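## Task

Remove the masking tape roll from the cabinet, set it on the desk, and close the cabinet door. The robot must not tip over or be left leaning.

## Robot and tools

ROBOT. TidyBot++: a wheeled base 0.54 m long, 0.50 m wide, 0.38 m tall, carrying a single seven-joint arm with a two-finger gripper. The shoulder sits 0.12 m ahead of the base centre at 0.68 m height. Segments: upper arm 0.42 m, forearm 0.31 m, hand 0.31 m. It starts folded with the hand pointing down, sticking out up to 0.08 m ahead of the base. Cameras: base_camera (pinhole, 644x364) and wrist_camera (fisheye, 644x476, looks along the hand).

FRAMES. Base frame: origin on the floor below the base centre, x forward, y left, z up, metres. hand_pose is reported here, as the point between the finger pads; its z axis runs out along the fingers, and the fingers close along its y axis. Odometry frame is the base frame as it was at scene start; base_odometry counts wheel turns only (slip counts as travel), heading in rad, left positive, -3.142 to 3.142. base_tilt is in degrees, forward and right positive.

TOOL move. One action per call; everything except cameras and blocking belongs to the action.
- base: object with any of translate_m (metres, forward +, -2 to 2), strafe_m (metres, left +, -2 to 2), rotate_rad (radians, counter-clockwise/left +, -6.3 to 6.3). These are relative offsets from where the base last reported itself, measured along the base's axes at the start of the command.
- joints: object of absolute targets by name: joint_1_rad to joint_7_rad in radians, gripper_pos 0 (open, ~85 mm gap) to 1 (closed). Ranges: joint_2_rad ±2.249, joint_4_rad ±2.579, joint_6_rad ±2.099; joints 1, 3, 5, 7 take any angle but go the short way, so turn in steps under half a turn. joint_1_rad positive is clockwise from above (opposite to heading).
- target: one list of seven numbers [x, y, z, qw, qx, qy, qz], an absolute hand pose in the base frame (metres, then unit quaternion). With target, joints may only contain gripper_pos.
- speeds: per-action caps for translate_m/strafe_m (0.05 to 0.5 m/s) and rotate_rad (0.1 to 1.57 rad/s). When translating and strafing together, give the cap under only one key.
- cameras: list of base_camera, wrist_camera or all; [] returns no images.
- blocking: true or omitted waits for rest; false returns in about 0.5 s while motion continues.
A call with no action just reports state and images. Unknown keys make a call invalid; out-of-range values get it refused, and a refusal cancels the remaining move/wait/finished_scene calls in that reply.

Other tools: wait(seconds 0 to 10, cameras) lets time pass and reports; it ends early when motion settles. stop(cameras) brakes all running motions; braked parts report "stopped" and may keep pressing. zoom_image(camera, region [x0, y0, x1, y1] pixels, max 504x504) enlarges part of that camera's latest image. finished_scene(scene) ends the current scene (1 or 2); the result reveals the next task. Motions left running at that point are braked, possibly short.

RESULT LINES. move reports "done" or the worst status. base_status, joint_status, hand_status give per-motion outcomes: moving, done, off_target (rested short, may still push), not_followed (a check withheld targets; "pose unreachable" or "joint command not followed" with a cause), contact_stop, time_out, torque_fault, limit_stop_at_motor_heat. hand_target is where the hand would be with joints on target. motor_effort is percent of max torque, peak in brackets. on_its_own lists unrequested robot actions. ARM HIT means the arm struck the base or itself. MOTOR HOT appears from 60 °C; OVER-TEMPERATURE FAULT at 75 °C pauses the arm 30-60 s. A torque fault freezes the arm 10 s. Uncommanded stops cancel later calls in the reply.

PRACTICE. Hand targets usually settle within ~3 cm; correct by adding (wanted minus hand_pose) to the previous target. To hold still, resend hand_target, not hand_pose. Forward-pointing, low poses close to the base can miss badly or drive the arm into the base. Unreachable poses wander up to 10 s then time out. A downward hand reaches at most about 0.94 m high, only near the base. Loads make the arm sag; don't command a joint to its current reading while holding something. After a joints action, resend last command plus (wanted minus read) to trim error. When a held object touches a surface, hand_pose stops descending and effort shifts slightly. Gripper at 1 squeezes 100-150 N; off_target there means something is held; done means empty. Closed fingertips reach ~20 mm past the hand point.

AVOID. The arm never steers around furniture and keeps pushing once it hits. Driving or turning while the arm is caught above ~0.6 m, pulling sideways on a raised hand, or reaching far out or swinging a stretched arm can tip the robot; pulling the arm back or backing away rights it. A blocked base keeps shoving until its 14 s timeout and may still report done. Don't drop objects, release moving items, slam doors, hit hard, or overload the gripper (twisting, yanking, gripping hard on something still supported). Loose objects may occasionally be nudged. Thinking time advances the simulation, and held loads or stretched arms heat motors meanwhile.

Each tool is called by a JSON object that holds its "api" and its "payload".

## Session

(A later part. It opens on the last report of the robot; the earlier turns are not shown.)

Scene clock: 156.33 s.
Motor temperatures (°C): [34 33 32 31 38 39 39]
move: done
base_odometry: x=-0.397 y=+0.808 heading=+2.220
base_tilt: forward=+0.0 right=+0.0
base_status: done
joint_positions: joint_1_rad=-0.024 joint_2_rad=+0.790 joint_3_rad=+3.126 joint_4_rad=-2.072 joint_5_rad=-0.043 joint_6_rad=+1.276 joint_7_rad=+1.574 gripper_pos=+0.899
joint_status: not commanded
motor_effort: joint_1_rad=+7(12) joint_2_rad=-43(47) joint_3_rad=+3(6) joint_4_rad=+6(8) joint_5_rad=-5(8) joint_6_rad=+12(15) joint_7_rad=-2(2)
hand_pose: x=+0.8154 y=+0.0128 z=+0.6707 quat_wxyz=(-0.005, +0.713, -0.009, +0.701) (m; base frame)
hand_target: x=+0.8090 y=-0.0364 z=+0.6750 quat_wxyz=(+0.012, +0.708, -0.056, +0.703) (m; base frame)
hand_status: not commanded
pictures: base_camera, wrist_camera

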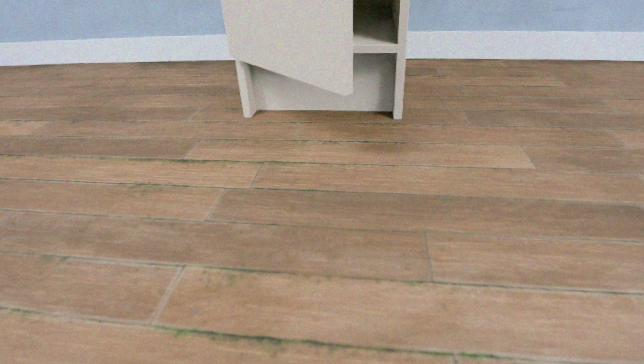

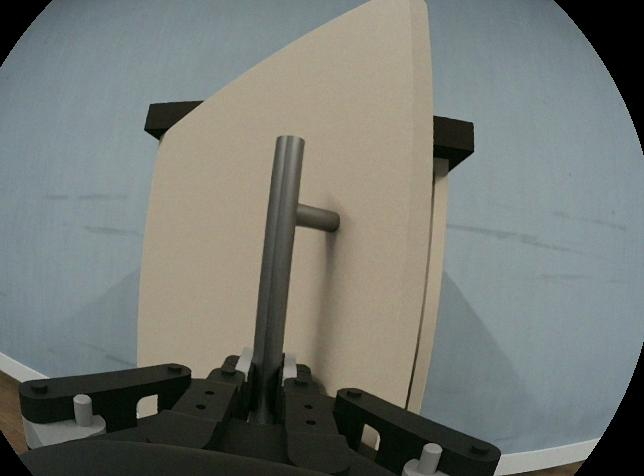

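{"api": "move", "payload": {"base": {"strafe_m": 0.058, "translate_m": -0.038}, "speeds": {"translate_m": 0.08}}}

{"api": "move", "payload": {"base": {"strafe_m": 0.058, "translate_m": -0.029}, "speeds": {"translate_m": 0.08}}}

Scene clock: 161.13 s.
Motor temperatures (°C): [34 33 32 31 38 39 39]
move: done
base_odometry: x=-0.420 y=+0.742 heading=+2.220
base_tilt: forward=+0.0 right=+0.0
base_status: done
joint_positions: joint_1_rad=-0.024 joint_2_rad=+0.800 joint_3_rad=+3.126 joint_4_rad=-2.054 joint_5_rad=-0.043 joint_6_rad=+1.275 joint_7_rad=+1.574 gripper_pos=+0.900
joint_status: not commanded
motor_effort: joint_1_rad=+8(11) joint_2_rad=-45(48) joint_3_rad=+3(5) joint_4_rad=+2(6) joint_5_rad=-5(8) joint_6_rad=+13(16) joint_7_rad=-2(2)
hand_pose: x=+0.8209 y=+0.0133 z=+0.6709 quat_wxyz=(-0.005, +0.710, -0.009, +0.704) (m; base frame)
hand_target: x=+0.8090 y=-0.0364 z=+0.6750 quat_wxyz=(+0.012, +0.708, -0.056, +0.703) (m; base frame)
hand_status: not commanded
pictures: base_camera, wrist_camera

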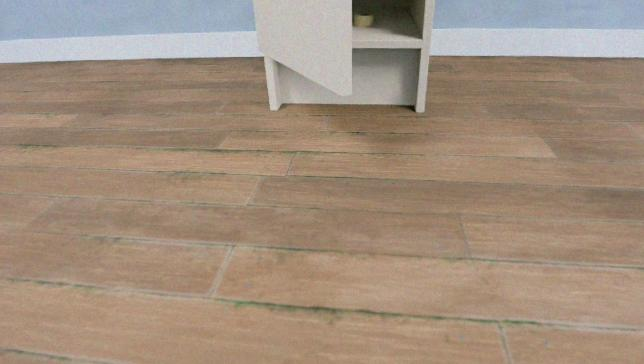

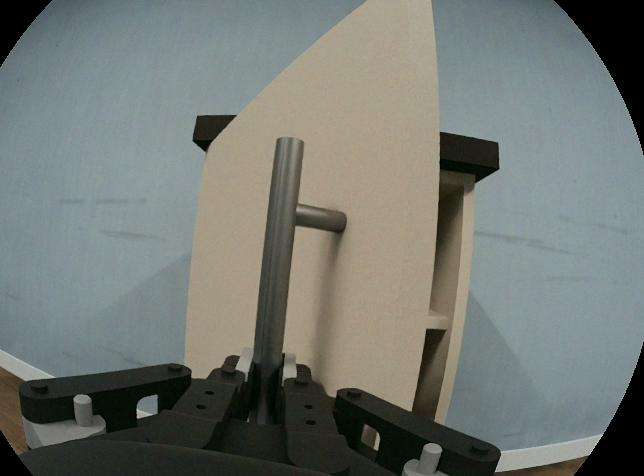

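Scene clock: 162.50 s.
Motor temperatures (°C): [34 33 32 31 38 39 39]
move: done
base_odometry: x=-0.448 y=+0.684 heading=+2.220
base_tilt: forward=+0.1 right=+0.0
base_status: done
joint_positions: joint_1_rad=-0.024 joint_2_rad=+0.816 joint_3_rad=+3.125 joint_4_rad=-2.019 joint_5_rad=-0.043 joint_6_rad=+1.267 joint_7_rad=+1.574 gripper_pos=+0.901
joint_status: not commanded
motor_effort: joint_1_rad=+7(12) joint_2_rad=-49(53) joint_3_rad=+1(4) joint_4_rad=-4(6) joint_5_rad=-5(7) joint_6_rad=+16(19) joint_7_rad=-2(2)
hand_pose: x=+0.8311 y=+0.0138 z=+0.6713 quat_wxyz=(-0.005, +0.706, -0.010, +0.708) (m; base frame)
hand_target: x=+0.8090 y=-0.0364 z=+0.6750 quat_wxyz=(+0.012, +0.708, -0.056, +0.703) (m; base frame)
hand_status: not commanded
pictures: base_camera, wrist_camera

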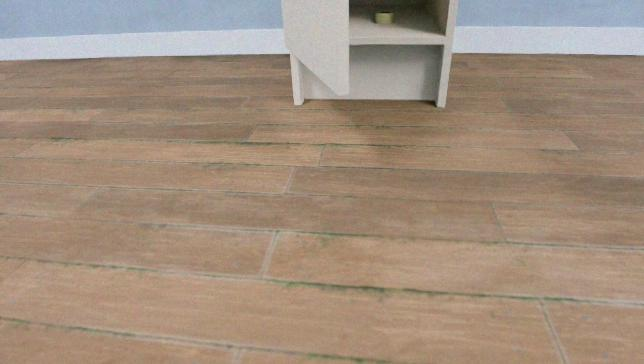

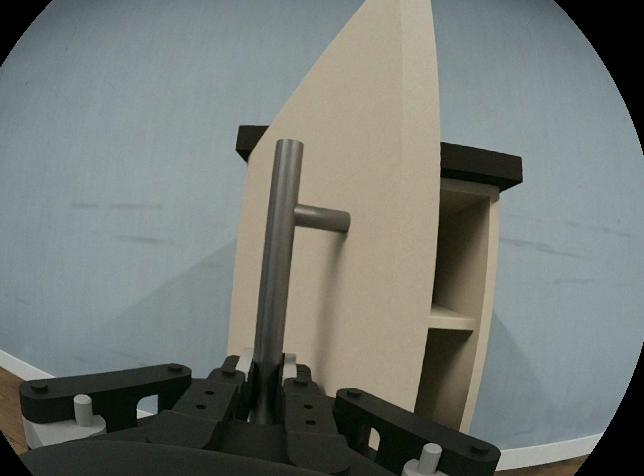

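{"api": "move", "payload": {"base": {"strafe_m": 0.06, "translate_m": -0.005}, "speeds": {"strafe_m": 0.08}}}

{"api": "move", "payload": {"base": {"strafe_m": 0.06, "translate_m": 0.0}, "speeds": {"strafe_m": 0.08}}}

Scene clock: 168.87 s.
Motor temperatures (°C): [34 33 32 31 38 39 39]
move: done
base_odometry: x=-0.493 y=+0.644 heading=+2.220
base_tilt: forward=+0.0 right=+0.0
base_status: done
joint_positions: joint_1_rad=+0.014 joint_2_rad=+0.814 joint_3_rad=+3.134 joint_4_rad=-2.021 joint_5_rad=-0.048 joint_6_rad=+1.266 joint_7_rad=+1.574 gripper_pos=+0.905
joint_status: not commanded
motor_effort: joint_1_rad=-2(6) joint_2_rad=-47(51) joint_3_rad=-4(5) joint_4_rad=-2(5) joint_5_rad=+2(5) joint_6_rad=+15(17) joint_7_rad=-1(3)
hand_pose: x=+0.8305 y=-0.0186 z=+0.6713 quat_wxyz=(+0.013, +0.706, -0.025, +0.707) (m; base frame)
hand_target: x=+0.8090 y=-0.0364 z=+0.6750 quat_wxyz=(+0.012, +0.708, -0.056, +0.703) (m; base frame)
hand_status: not commanded
pictures: base_camera, wrist_camera

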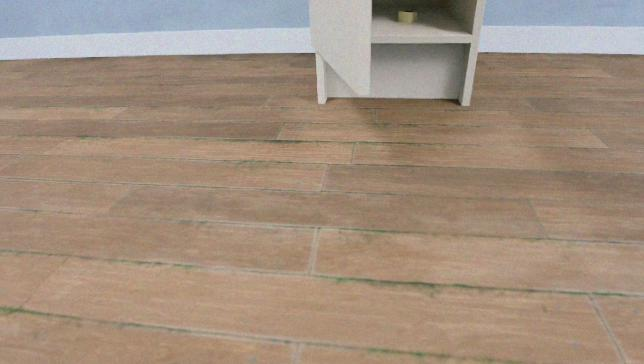

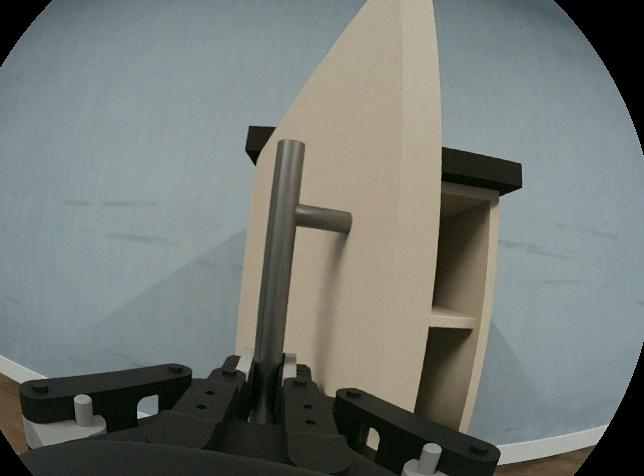

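Scene clock: 170.13 s.
Motor temperatures (°C): [34 33 32 31 38 39 39]
move: done
base_odometry: x=-0.541 y=+0.608 heading=+2.220
base_tilt: forward=+0.0 right=+0.0
base_status: done
joint_positions: joint_1_rad=+0.044 joint_2_rad=+0.813 joint_3_rad=+3.150 joint_4_rad=-2.022 joint_5_rad=-0.068 joint_6_rad=+1.266 joint_7_rad=+1.573 gripper_pos=+0.906
joint_status: not commanded
motor_effort: joint_1_rad=-6(8) joint_2_rad=-48(49) joint_3_rad=-6(7) joint_4_rad=-2(5) joint_5_rad=+6(9) joint_6_rad=+15(16) joint_7_rad=-1(1)
hand_pose: x=+0.8283 y=-0.0539 z=+0.6713 quat_wxyz=(+0.036, +0.705, -0.045, +0.706) (m; base frame)
hand_target: x=+0.8090 y=-0.0364 z=+0.6750 quat_wxyz=(+0.012, +0.708, -0.056, +0.703) (m; base frame)
hand_status: not commanded
pictures: base_camera, wrist_camera

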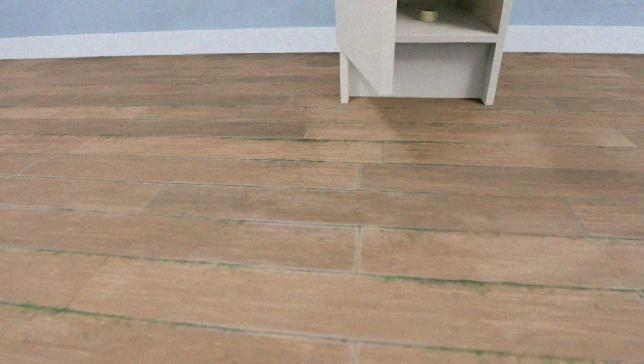

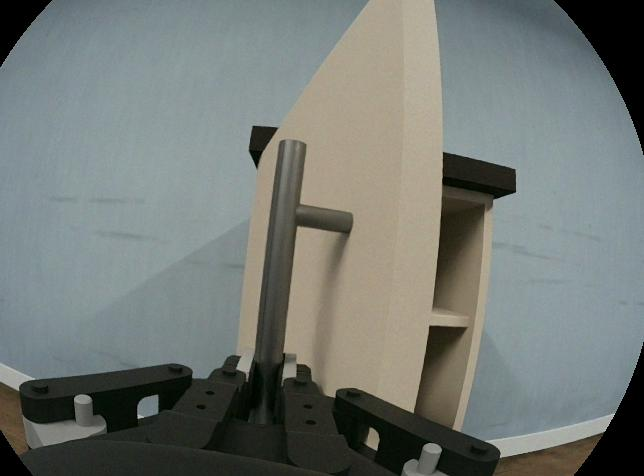

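{"api": "move", "payload": {"base": {"strafe_m": -0.045, "translate_m": 0.015}, "speeds": {"strafe_m": 0.1}}}

{"api": "move", "payload": {"joints": {"gripper_pos": 0.3}}}

{"api": "move", "payload": {"base": {"translate_m": -0.2}, "speeds": {"translate_m": 0.2}}}

Scene clock: 175.03 s.
Motor temperatures (°C): [34 34 32 31 38 39 39]
move: done
base_odometry: x=-0.514 y=+0.647 heading=+2.220
base_tilt: forward=+0.0 right=+0.0
base_status: done
joint_positions: joint_1_rad=+0.021 joint_2_rad=+0.784 joint_3_rad=+3.149 joint_4_rad=-2.076 joint_5_rad=-0.068 joint_6_rad=+1.266 joint_7_rad=+1.573 gripper_pos=+0.906
joint_status: not commanded
motor_effort: joint_1_rad=+3(6) joint_2_rad=-40(49) joint_3_rad=+1(7) joint_4_rad=+7(11) joint_5_rad=-3(6) joint_6_rad=+9(16) joint_7_rad=-1(2)
hand_pose: x=+0.8135 y=-0.0370 z=+0.6707 quat_wxyz=(+0.028, +0.714, -0.037, +0.698) (m; base frame)
hand_target: x=+0.8090 y=-0.0364 z=+0.6750 quat_wxyz=(+0.012, +0.708, -0.056, +0.703) (m; base frame)
hand_status: not commanded
pictures: base_camera, wrist_camera

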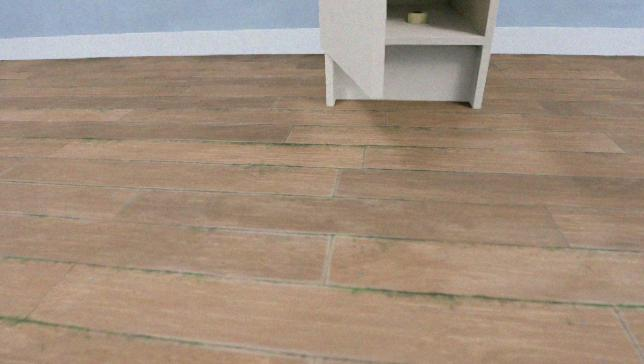

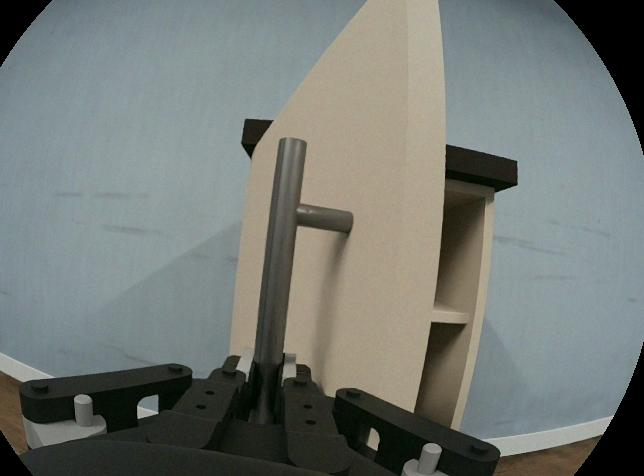

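Scene clock: 175.97 s.
Motor temperatures (°C): [34 34 32 31 38 39 39]
move: done
base_odometry: x=-0.514 y=+0.647 heading=+2.220
base_tilt: forward=+0.0 right=+0.0
base_status: not commanded
joint_positions: joint_1_rad=+0.021 joint_2_rad=+0.783 joint_3_rad=+3.149 joint_4_rad=-2.079 joint_5_rad=-0.068 joint_6_rad=+1.266 joint_7_rad=+1.572 gripper_pos=+0.300
joint_status: all done
motor_effort: joint_1_rad=+0(3) joint_2_rad=-38(41) joint_3_rad=-2(2) joint_4_rad=+10(10) joint_5_rad=+0(3) joint_6_rad=+9(11) joint_7_rad=-1(1)
hand_pose: x=+0.8124 y=-0.0370 z=+0.6700 quat_wxyz=(+0.027, +0.715, -0.037, +0.698) (m; base frame)
hand_target: x=+0.8090 y=-0.0364 z=+0.6750 quat_wxyz=(+0.012, +0.708, -0.056, +0.703) (m; base frame)
hand_status: not commanded
pictures: base_camera, wrist_camera

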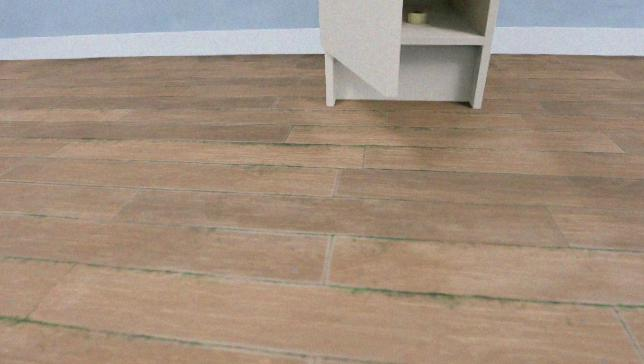

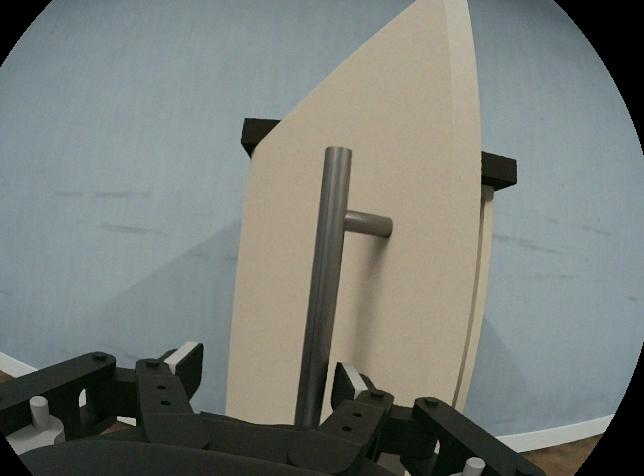

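Scene clock: 177.67 s.
Motor temperatures (°C): [34 34 32 31 38 39 39]
move: done
base_odometry: x=-0.393 y=+0.488 heading=+2.220
base_tilt: forward=+0.0 right=+0.0
base_status: done
joint_positions: joint_1_rad=+0.021 joint_2_rad=+0.782 joint_3_rad=+3.149 joint_4_rad=-2.082 joint_5_rad=-0.068 joint_6_rad=+1.266 joint_7_rad=+1.572 gripper_pos=+0.300
joint_status: not commanded
motor_effort: joint_1_rad=+0(1) joint_2_rad=-39(40) joint_3_rad=-2(2) joint_4_rad=+10(11) joint_5_rad=+0(1) joint_6_rad=+9(10) joint_7_rad=+0(1)
hand_pose: x=+0.8117 y=-0.0370 z=+0.6696 quat_wxyz=(+0.027, +0.716, -0.037, +0.697) (m; base frame)
hand_target: x=+0.8090 y=-0.0364 z=+0.6750 quat_wxyz=(+0.012, +0.708, -0.056, +0.703) (m; base frame)
hand_status: not commanded
pictures: base_camera, wrist_camera

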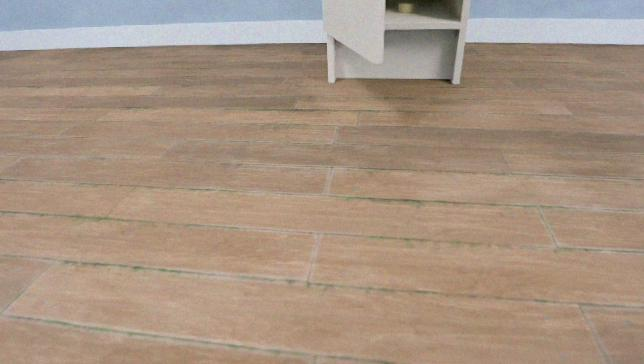

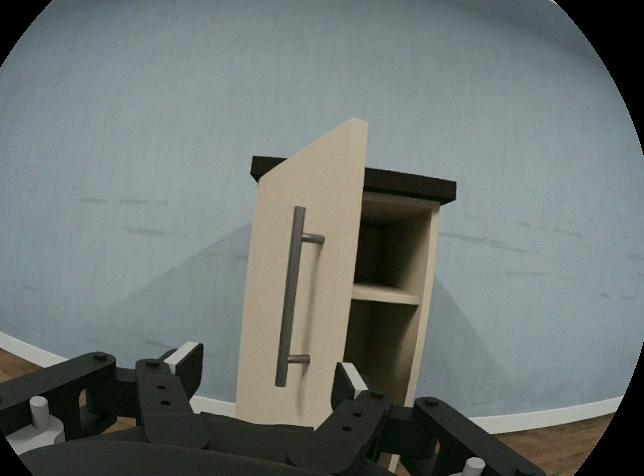

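{"api": "move", "payload": {"base": {"strafe_m": -0.18}, "joints": {"gripper_pos": 1.0}}}

{"api": "move", "payload": {"base": {"translate_m": 0.25}, "speeds": {"translate_m": 0.15}}}

Scene clock: 194.83 s.
Motor temperatures (°C): [34 34 32 31 38 39 39]
move: done
base_odometry: x=-0.249 y=+0.597 heading=+2.220
base_tilt: forward=+0.0 right=+0.0
base_status: done
joint_positions: joint_1_rad=+0.029 joint_2_rad=+0.782 joint_3_rad=+3.149 joint_4_rad=-2.082 joint_5_rad=-0.068 joint_6_rad=+1.266 joint_7_rad=+1.572 gripper_pos=+0.999
joint_status: all done
motor_effort: joint_1_rad=+0(4) joint_2_rad=-38(39) joint_3_rad=-1(4) joint_4_rad=+10(10) joint_5_rad=+1(2) joint_6_rad=+9(10) joint_7_rad=+0(1)
hand_pose: x=+0.8113 y=-0.0426 z=+0.6696 quat_wxyz=(+0.030, +0.715, -0.040, +0.697) (m; base frame)
hand_target: x=+0.8090 y=-0.0364 z=+0.6750 quat_wxyz=(+0.012, +0.708, -0.056, +0.703) (m; base frame)
hand_status: not commanded
pictures: base_camera, wrist_camera

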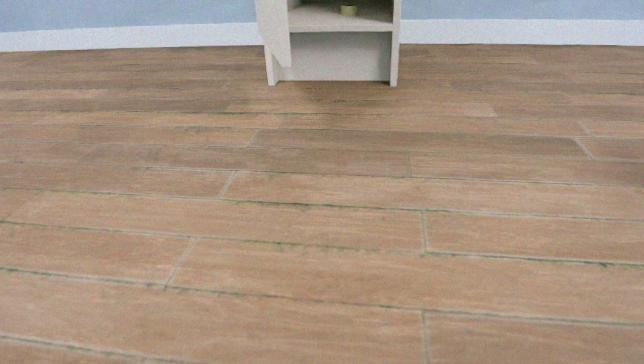

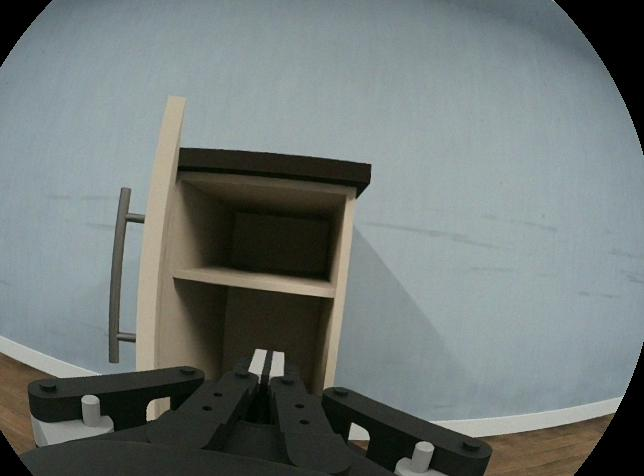

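Scene clock: 197.13 s.
Motor temperatures (°C): [34 34 32 31 38 39 39]
move: done
base_odometry: x=-0.400 y=+0.796 heading=+2.220
base_tilt: forward=+0.0 right=+0.0
base_status: done
joint_positions: joint_1_rad=+0.029 joint_2_rad=+0.781 joint_3_rad=+3.149 joint_4_rad=-2.082 joint_5_rad=-0.068 joint_6_rad=+1.266 joint_7_rad=+1.572 gripper_pos=+0.999
joint_status: not commanded
motor_effort: joint_1_rad=+0(1) joint_2_rad=-39(40) joint_3_rad=-1(2) joint_4_rad=+10(11) joint_5_rad=+0(1) joint_6_rad=+8(10) joint_7_rad=+0(1)
hand_pose: x=+0.8112 y=-0.0426 z=+0.6698 quat_wxyz=(+0.030, +0.715, -0.040, +0.697) (m; base frame)
hand_target: x=+0.8090 y=-0.0364 z=+0.6750 quat_wxyz=(+0.012, +0.708, -0.056, +0.703) (m; base frame)
hand_status: not commanded
pictures: base_camera, wrist_camera

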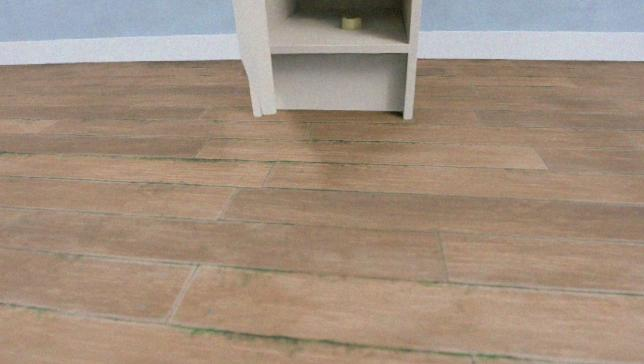

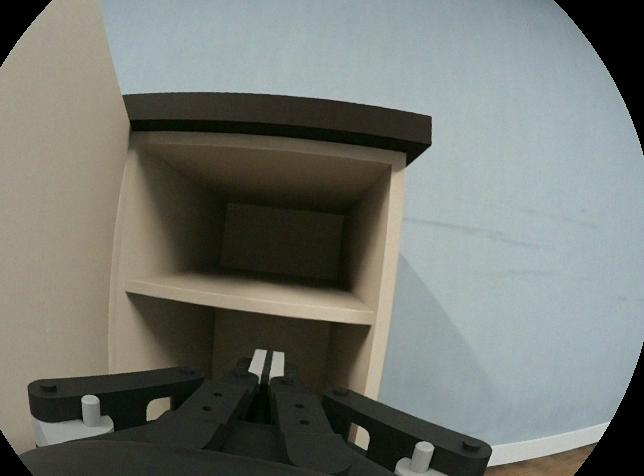

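{"api": "move", "payload": {"base": {"strafe_m": 0.22}, "speeds": {"strafe_m": 0.12}}}

Scene clock: 203.27 s.
Motor temperatures (°C): [34 34 32 31 38 39 39]
move: done
base_odometry: x=-0.576 y=+0.663 heading=+2.220
base_tilt: forward=+0.0 right=+0.0
base_status: done
joint_positions: joint_1_rad=+0.023 joint_2_rad=+0.781 joint_3_rad=+3.149 joint_4_rad=-2.082 joint_5_rad=-0.068 joint_6_rad=+1.266 joint_7_rad=+1.572 gripper_pos=+0.999
joint_status: not commanded
motor_effort: joint_1_rad=+0(5) joint_2_rad=-38(39) joint_3_rad=-1(6) joint_4_rad=+10(10) joint_5_rad=+0(4) joint_6_rad=+9(10) joint_7_rad=-1(1)
hand_pose: x=+0.8114 y=-0.0389 z=+0.6698 quat_wxyz=(+0.028, +0.716, -0.038, +0.697) (m; base frame)
hand_target: x=+0.8090 y=-0.0364 z=+0.6750 quat_wxyz=(+0.012, +0.708, -0.056, +0.703) (m; base frame)
hand_status: not commanded
pictures: base_camera, wrist_camera

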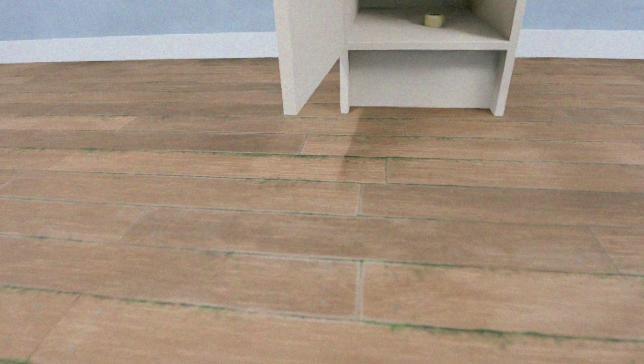

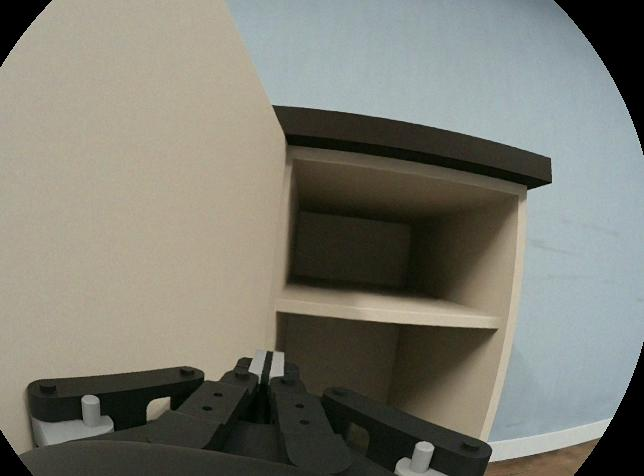

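{"api": "zoom_image", "payload": {"camera": "base_camera", "region": [270, 0, 540, 120]}}

Scaled by 1.867.

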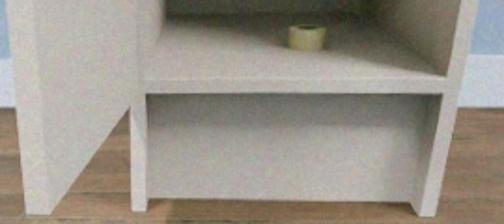

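{"api": "move", "payload": {"base": {"translate_m": -0.16}}}

{"api": "move", "payload": {"base": {"strafe_m": -0.27}}}

{"api": "move", "payload": {"joints": {"joint_1_rad": 0.0, "joint_2_rad": 1.57, "joint_3_rad": 3.1416, "joint_4_rad": -1.28, "joint_5_rad": -0.04, "joint_6_rad": 0.65, "joint_7_rad": 1.56, "gripper_pos": 0.0}}}

Scene clock: 242.97 s.
Motor temperatures (°C): [33 35 32 31 38 38 39]
move: done
base_odometry: x=-0.479 y=+0.535 heading=+2.220
base_tilt: forward=+0.0 right=+0.0
base_status: done
joint_positions: joint_1_rad=+0.023 joint_2_rad=+0.780 joint_3_rad=+3.149 joint_4_rad=-2.087 joint_5_rad=-0.068 joint_6_rad=+1.266 joint_7_rad=+1.572 gripper_pos=+0.999
joint_status: not commanded
motor_effort: joint_1_rad=+0(1) joint_2_rad=-38(40) joint_3_rad=-1(3) joint_4_rad=+10(11) joint_5_rad=+0(1) joint_6_rad=+9(9) joint_7_rad=-1(1)
hand_pose: x=+0.8100 y=-0.0389 z=+0.6693 quat_wxyz=(+0.029, +0.716, -0.038, +0.696) (m; base frame)
hand_target: x=+0.8090 y=-0.0364 z=+0.6750 quat_wxyz=(+0.012, +0.708, -0.056, +0.703) (m; base frame)
hand_status: not commanded
pictures: base_camera, wrist_camera

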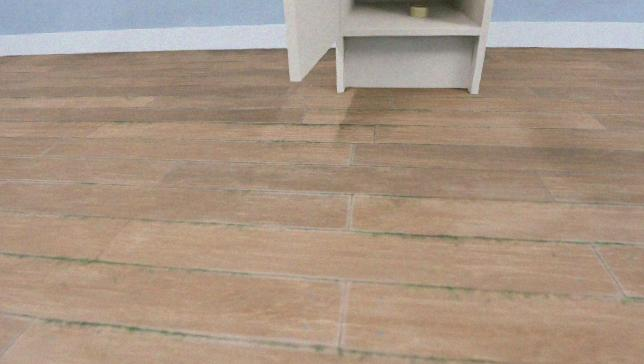

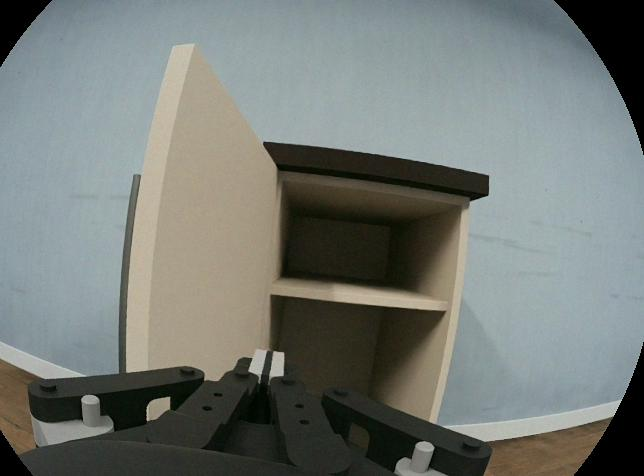

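Scene clock: 244.67 s.
Motor temperatures (°C): [33 35 32 31 38 38 39]
move: done
base_odometry: x=-0.264 y=+0.698 heading=+2.220
base_tilt: forward=+0.0 right=+0.0
base_status: done
joint_positions: joint_1_rad=+0.029 joint_2_rad=+0.780 joint_3_rad=+3.149 joint_4_rad=-2.087 joint_5_rad=-0.068 joint_6_rad=+1.266 joint_7_rad=+1.572 gripper_pos=+0.999
joint_status: not commanded
motor_effort: joint_1_rad=+0(5) joint_2_rad=-38(39) joint_3_rad=-2(4) joint_4_rad=+10(10) joint_5_rad=+0(1) joint_6_rad=+9(9) joint_7_rad=+0(1)
hand_pose: x=+0.8098 y=-0.0427 z=+0.6693 quat_wxyz=(+0.030, +0.716, -0.040, +0.696) (m; base frame)
hand_target: x=+0.8090 y=-0.0364 z=+0.6750 quat_wxyz=(+0.012, +0.708, -0.056, +0.703) (m; base frame)
hand_status: not commanded
pictures: base_camera, wrist_camera

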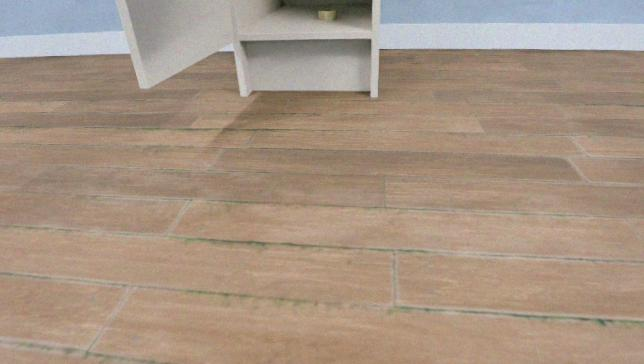

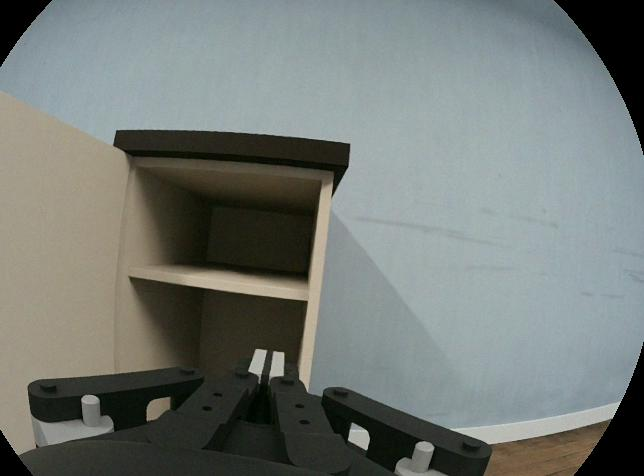

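Scene clock: 247.07 s.
Motor temperatures (°C): [33 35 32 31 38 38 39]
move: done
base_odometry: x=-0.264 y=+0.698 heading=+2.220
base_tilt: forward=+0.0 right=+0.0
base_status: not commanded
joint_positions: joint_1_rad=+0.023 joint_2_rad=+1.549 joint_3_rad=+3.149 joint_4_rad=-1.290 joint_5_rad=-0.068 joint_6_rad=+0.705 joint_7_rad=+1.572 gripper_pos=+0.000
joint_status: all done
motor_effort: joint_1_rad=+0(1) joint_2_rad=-49(53) joint_3_rad=-2(3) joint_4_rad=+9(11) joint_5_rad=+0(1) joint_6_rad=+8(10) joint_7_rad=+0(2)
hand_pose: x=+0.8953 y=-0.0337 z=+0.2243 quat_wxyz=(+0.016, +0.875, -0.041, +0.482) (m; base frame)
hand_target: x=+0.8817 y=-0.0062 z=+0.1978 quat_wxyz=(+0.001, +0.891, -0.024, +0.454) (m; base frame)
hand_status: not commanded
pictures: base_camera, wrist_camera

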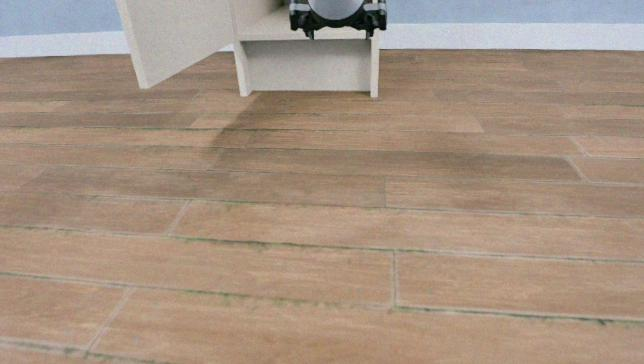

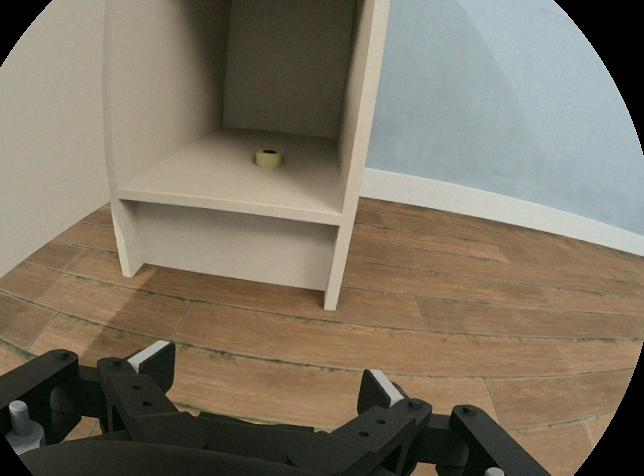

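{"api": "move", "payload": {"base": {"strafe_m": -0.03}, "joints": {"joint_1_rad": -0.02, "joint_2_rad": 1.72, "joint_3_rad": 3.1416, "joint_4_rad": -0.845, "joint_5_rad": 0.03, "joint_6_rad": 0.32, "joint_7_rad": 1.56}}}

Scene clock: 283.80 s.
Motor temperatures (°C): [33 36 31 31 38 38 39]
move: done
base_odometry: x=-0.240 y=+0.717 heading=+2.219
base_tilt: forward=+0.0 right=+0.0
base_status: done
joint_positions: joint_1_rad=-0.001 joint_2_rad=+1.690 joint_3_rad=+3.149 joint_4_rad=-0.853 joint_5_rad=-0.046 joint_6_rad=+0.375 joint_7_rad=+1.572 gripper_pos=+0.000
joint_status: all done
motor_effort: joint_1_rad=+0(6) joint_2_rad=-53(55) joint_3_rad=-2(3) joint_4_rad=+14(14) joint_5_rad=+0(1) joint_6_rad=+8(8) joint_7_rad=-1(1)
hand_pose: x=+0.9712 y=-0.0062 z=+0.1968 quat_wxyz=(+0.001, +0.884, -0.020, +0.468) (m; base frame)
hand_target: x=+0.9494 y=+0.0209 z=+0.1614 quat_wxyz=(-0.005, +0.901, +0.019, +0.433) (m; base frame)
hand_status: not commanded
pictures: base_camera, wrist_camera

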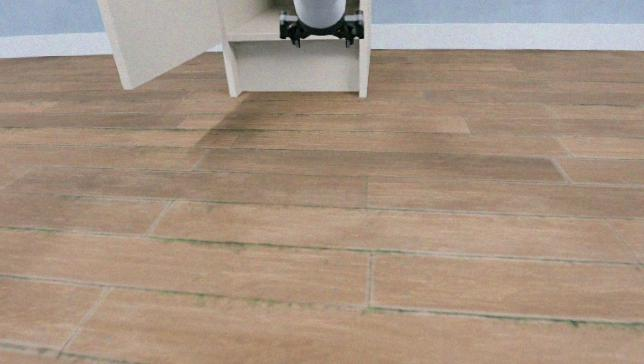

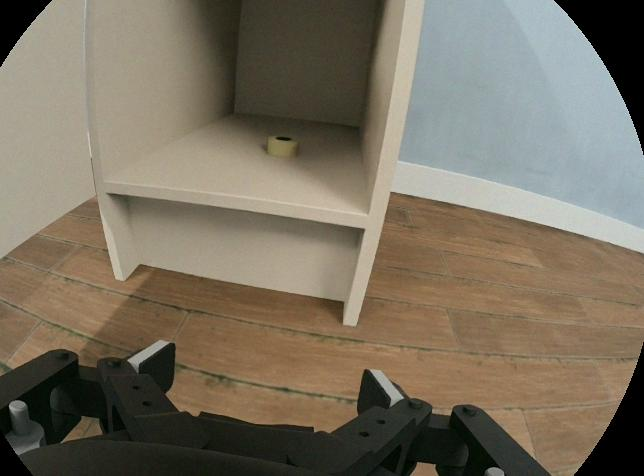

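{"api": "zoom_image", "payload": {"camera": "base_camera", "region": [200, 0, 400, 110]}}

{"api": "zoom_image", "payload": {"camera": "wrist_camera", "region": [200, 90, 400, 240]}}

Scaled by 2.520.

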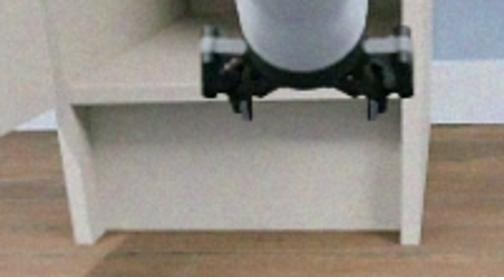

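Scaled by 2.520.

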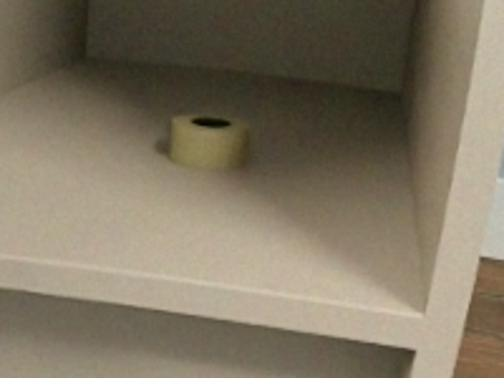

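{"api": "move", "payload": {"base": {"translate_m": 0.27, "strafe_m": 0.005}, "speeds": {"translate_m": 0.2}, "joints": {"gripper_pos": 0.1}}}

Scene clock: 301.27 s.
Motor temperatures (°C): [33 36 31 31 38 38 39]
move: done
base_odometry: x=-0.407 y=+0.929 heading=+2.219
base_tilt: forward=+0.0 right=+0.0
base_status: done
joint_positions: joint_1_rad=-0.001 joint_2_rad=+1.698 joint_3_rad=+3.149 joint_4_rad=-0.845 joint_5_rad=-0.046 joint_6_rad=+0.371 joint_7_rad=+1.572 gripper_pos=+0.100
joint_status: all done
motor_effort: joint_1_rad=+0(1) joint_2_rad=-54(55) joint_3_rad=-1(2) joint_4_rad=+14(15) joint_5_rad=+0(1) joint_6_rad=+8(8) joint_7_rad=+0(1)
hand_pose: x=+0.9702 y=-0.0060 z=+0.1927 quat_wxyz=(+0.001, +0.885, -0.020, +0.466) (m; base frame)
hand_target: x=+0.9494 y=+0.0209 z=+0.1614 quat_wxyz=(-0.005, +0.901, +0.019, +0.433) (m; base frame)
hand_status: not commanded
pictures: base_camera, wrist_camera

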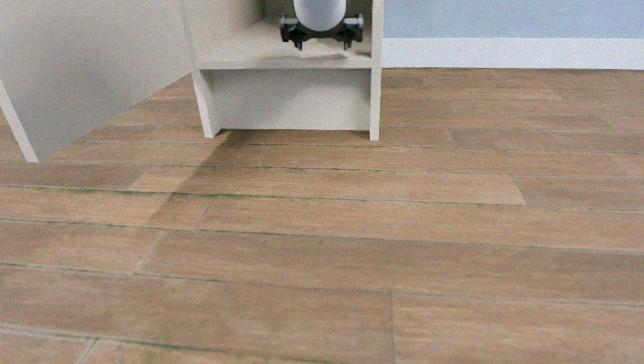

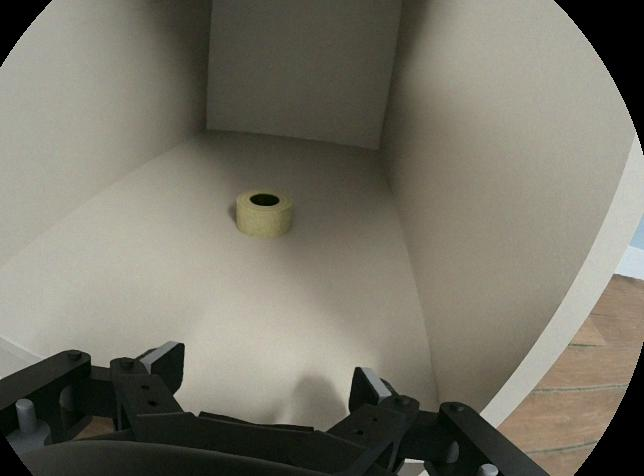

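{"api": "move", "payload": {"base": {"translate_m": 0.12, "strafe_m": 0.019}, "speeds": {"translate_m": 0.15}}}

Scene clock: 307.40 s.
Motor temperatures (°C): [33 37 31 31 38 38 39]
move: done
base_odometry: x=-0.495 y=+1.013 heading=+2.219
base_tilt: forward=+0.0 right=+0.0
base_status: done
joint_positions: joint_1_rad=-0.001 joint_2_rad=+1.700 joint_3_rad=+3.149 joint_4_rad=-0.843 joint_5_rad=-0.046 joint_6_rad=+0.370 joint_7_rad=+1.572 gripper_pos=+0.100
joint_status: not commanded
motor_effort: joint_1_rad=+0(2) joint_2_rad=-54(55) joint_3_rad=-1(3) joint_4_rad=+14(15) joint_5_rad=+0(1) joint_6_rad=+7(8) joint_7_rad=+0(1)
hand_pose: x=+0.9698 y=-0.0054 z=+0.1913 quat_wxyz=(+0.000, +0.885, -0.019, +0.465) (m; base frame)
hand_target: x=+0.9494 y=+0.0209 z=+0.1614 quat_wxyz=(-0.005, +0.901, +0.019, +0.433) (m; base frame)
hand_status: not commanded
pictures: base_camera, wrist_camera

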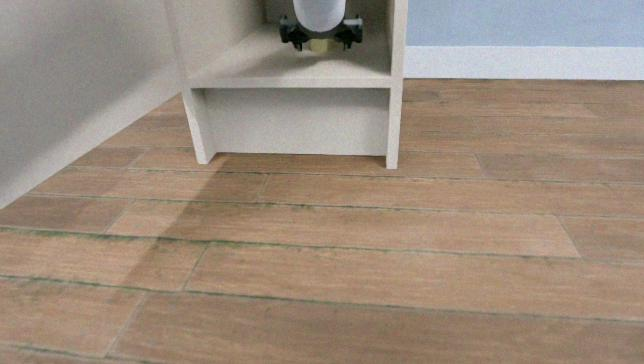

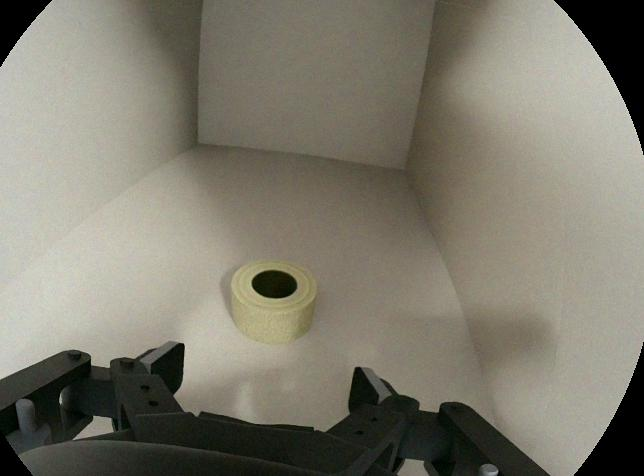

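{"api": "move", "payload": {"base": {"translate_m": 0.075}, "speeds": {"translate_m": 0.1}}}

Scene clock: 312.90 s.
Motor temperatures (°C): [33 37 31 31 38 38 39]
move: done
base_odometry: x=-0.540 y=+1.073 heading=+2.219
base_tilt: forward=+0.0 right=+0.0
base_status: done
joint_positions: joint_1_rad=-0.002 joint_2_rad=+1.701 joint_3_rad=+3.149 joint_4_rad=-0.842 joint_5_rad=-0.046 joint_6_rad=+0.369 joint_7_rad=+1.572 gripper_pos=+0.100
joint_status: not commanded
motor_effort: joint_1_rad=+0(2) joint_2_rad=-54(56) joint_3_rad=-2(3) joint_4_rad=+14(15) joint_5_rad=+0(1) joint_6_rad=+8(8) joint_7_rad=-1(1)
hand_pose: x=+0.9695 y=-0.0051 z=+0.1906 quat_wxyz=(+0.000, +0.885, -0.019, +0.465) (m; base frame)
hand_target: x=+0.9494 y=+0.0209 z=+0.1614 quat_wxyz=(-0.005, +0.901, +0.019, +0.433) (m; base frame)
hand_status: not commanded
pictures: base_camera, wrist_camera

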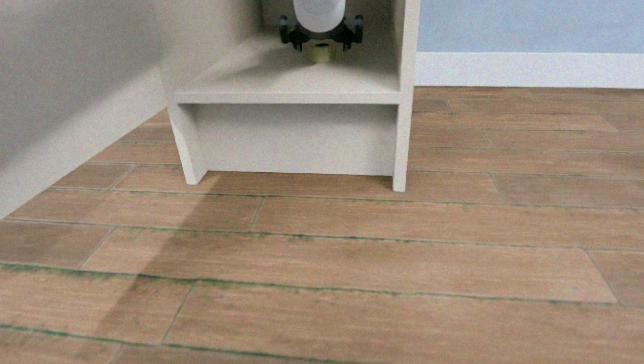

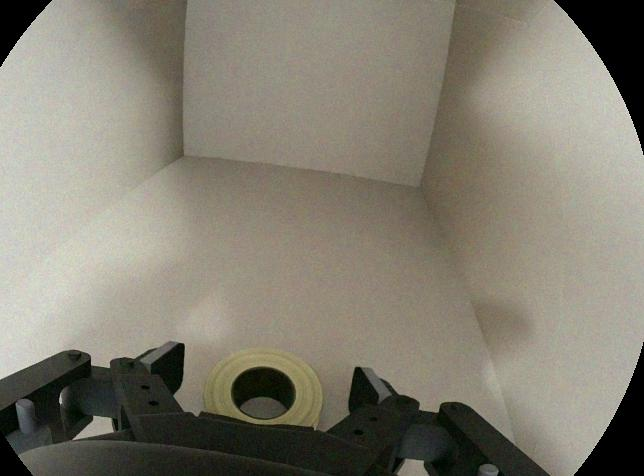

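{"api": "move", "payload": {"joints": {"gripper_pos": 1.0}}}

Scene clock: 317.27 s.
Motor temperatures (°C): [33 37 31 31 38 38 39]
move: off_target
base_odometry: x=-0.540 y=+1.073 heading=+2.219
base_tilt: forward=+0.0 right=+0.0
base_status: not commanded
joint_positions: joint_1_rad=-0.002 joint_2_rad=+1.701 joint_3_rad=+3.149 joint_4_rad=-0.842 joint_5_rad=-0.046 joint_6_rad=+0.369 joint_7_rad=+1.572 gripper_pos=+0.512
joint_status: gripper_pos off_target (ended at +0.512, target +1.000)
motor_effort: joint_1_rad=+0(1) joint_2_rad=-52(54) joint_3_rad=-1(3) joint_4_rad=+13(14) joint_5_rad=+0(1) joint_6_rad=+7(8) joint_7_rad=+0(1)
hand_pose: x=+0.9699 y=-0.0051 z=+0.1912 quat_wxyz=(+0.000, +0.885, -0.019, +0.465) (m; base frame)
hand_target: x=+0.9494 y=+0.0209 z=+0.1614 quat_wxyz=(-0.005, +0.901, +0.019, +0.433) (m; base frame)
hand_status: not commanded
pictures: base_camera, wrist_camera

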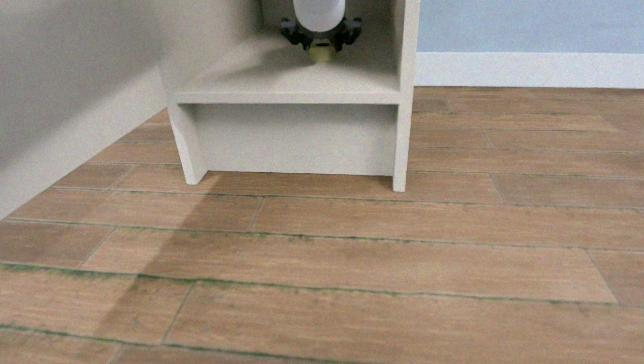

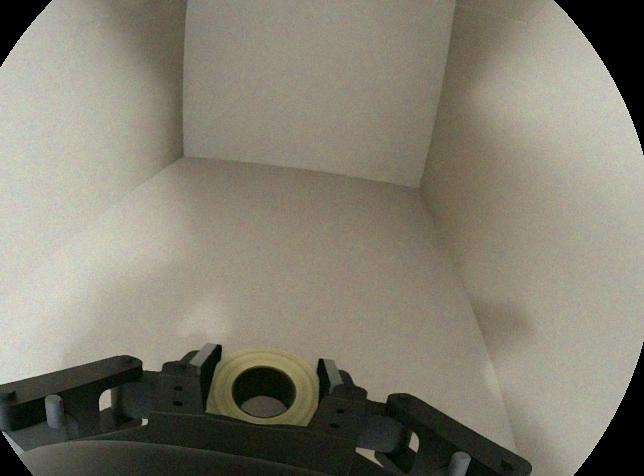

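{"api": "move", "payload": {"joints": {"gripper_pos": 0.7, "joint_2_rad": 1.66}}}

{"api": "move", "payload": {"base": {"translate_m": -0.5}, "speeds": {"translate_m": 0.2}}}

Scene clock: 322.77 s.
Motor temperatures (°C): [33 37 31 31 38 38 39]
move: off_target
base_odometry: x=-0.540 y=+1.073 heading=+2.219
base_tilt: forward=+0.0 right=+0.0
base_status: not commanded
joint_positions: joint_1_rad=-0.002 joint_2_rad=+1.660 joint_3_rad=+3.149 joint_4_rad=-0.842 joint_5_rad=-0.046 joint_6_rad=+0.363 joint_7_rad=+1.572 gripper_pos=+0.512
joint_status: gripper_pos off_target (ended at +0.512, target +0.700); the others done
motor_effort: joint_1_rad=+0(0) joint_2_rad=-55(57) joint_3_rad=-2(3) joint_4_rad=+15(16) joint_5_rad=+0(1) joint_6_rad=+8(9) joint_7_rad=-1(1)
hand_pose: x=+0.9883 y=-0.0050 z=+0.2247 quat_wxyz=(+0.000, +0.877, -0.019, +0.481) (m; base frame)
hand_target: x=+0.9791 y=+0.0215 z=+0.2121 quat_wxyz=(-0.005, +0.888, +0.019, +0.460) (m; base frame)
hand_status: not commanded
pictures: base_camera, wrist_camera

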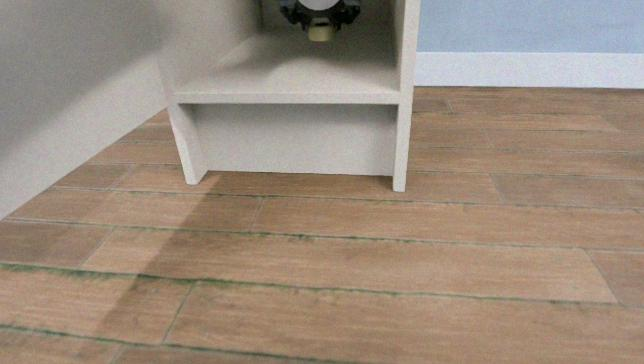

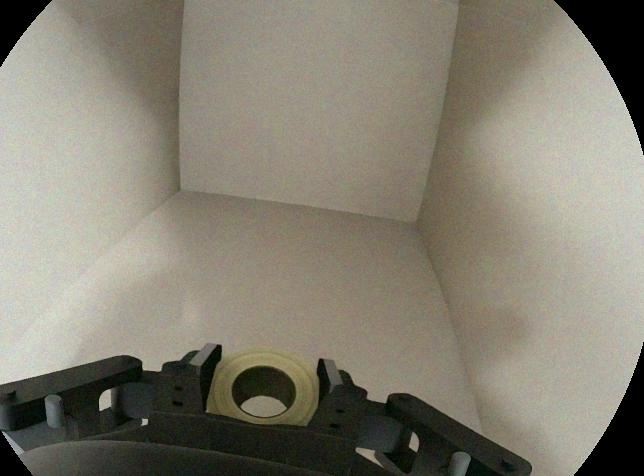

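Scene clock: 326.00 s.
Motor temperatures (°C): [33 37 31 31 38 38 39]
move: done
base_odometry: x=-0.238 y=+0.674 heading=+2.219
base_tilt: forward=+0.0 right=+0.0
base_status: done
joint_positions: joint_1_rad=-0.003 joint_2_rad=+1.658 joint_3_rad=+3.149 joint_4_rad=-0.842 joint_5_rad=-0.045 joint_6_rad=+0.363 joint_7_rad=+1.572 gripper_pos=+0.512
joint_status: not commanded
motor_effort: joint_1_rad=+0(2) joint_2_rad=-54(58) joint_3_rad=-2(3) joint_4_rad=+15(16) joint_5_rad=+0(1) joint_6_rad=+8(9) joint_7_rad=-1(1)
hand_pose: x=+0.9890 y=-0.0040 z=+0.2261 quat_wxyz=(+0.000, +0.876, -0.019, +0.481) (m; base frame)
hand_target: x=+0.9791 y=+0.0215 z=+0.2121 quat_wxyz=(-0.005, +0.888, +0.019, +0.460) (m; base frame)
hand_status: not commanded
pictures: base_camera, wrist_camera

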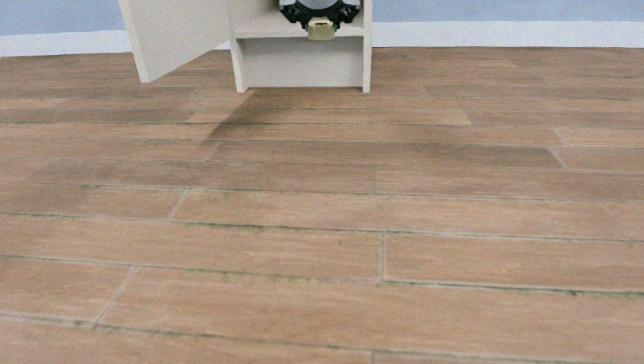

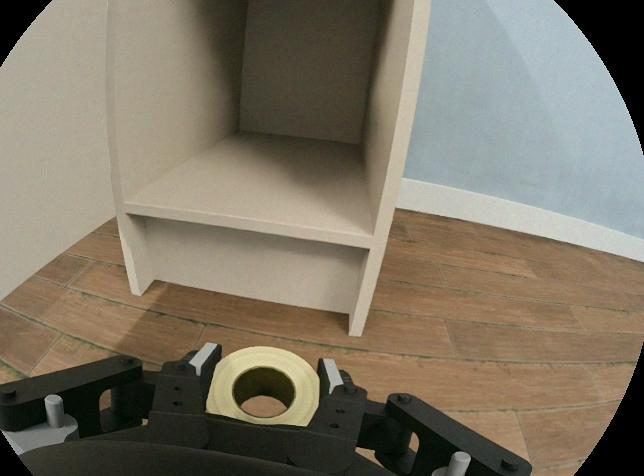

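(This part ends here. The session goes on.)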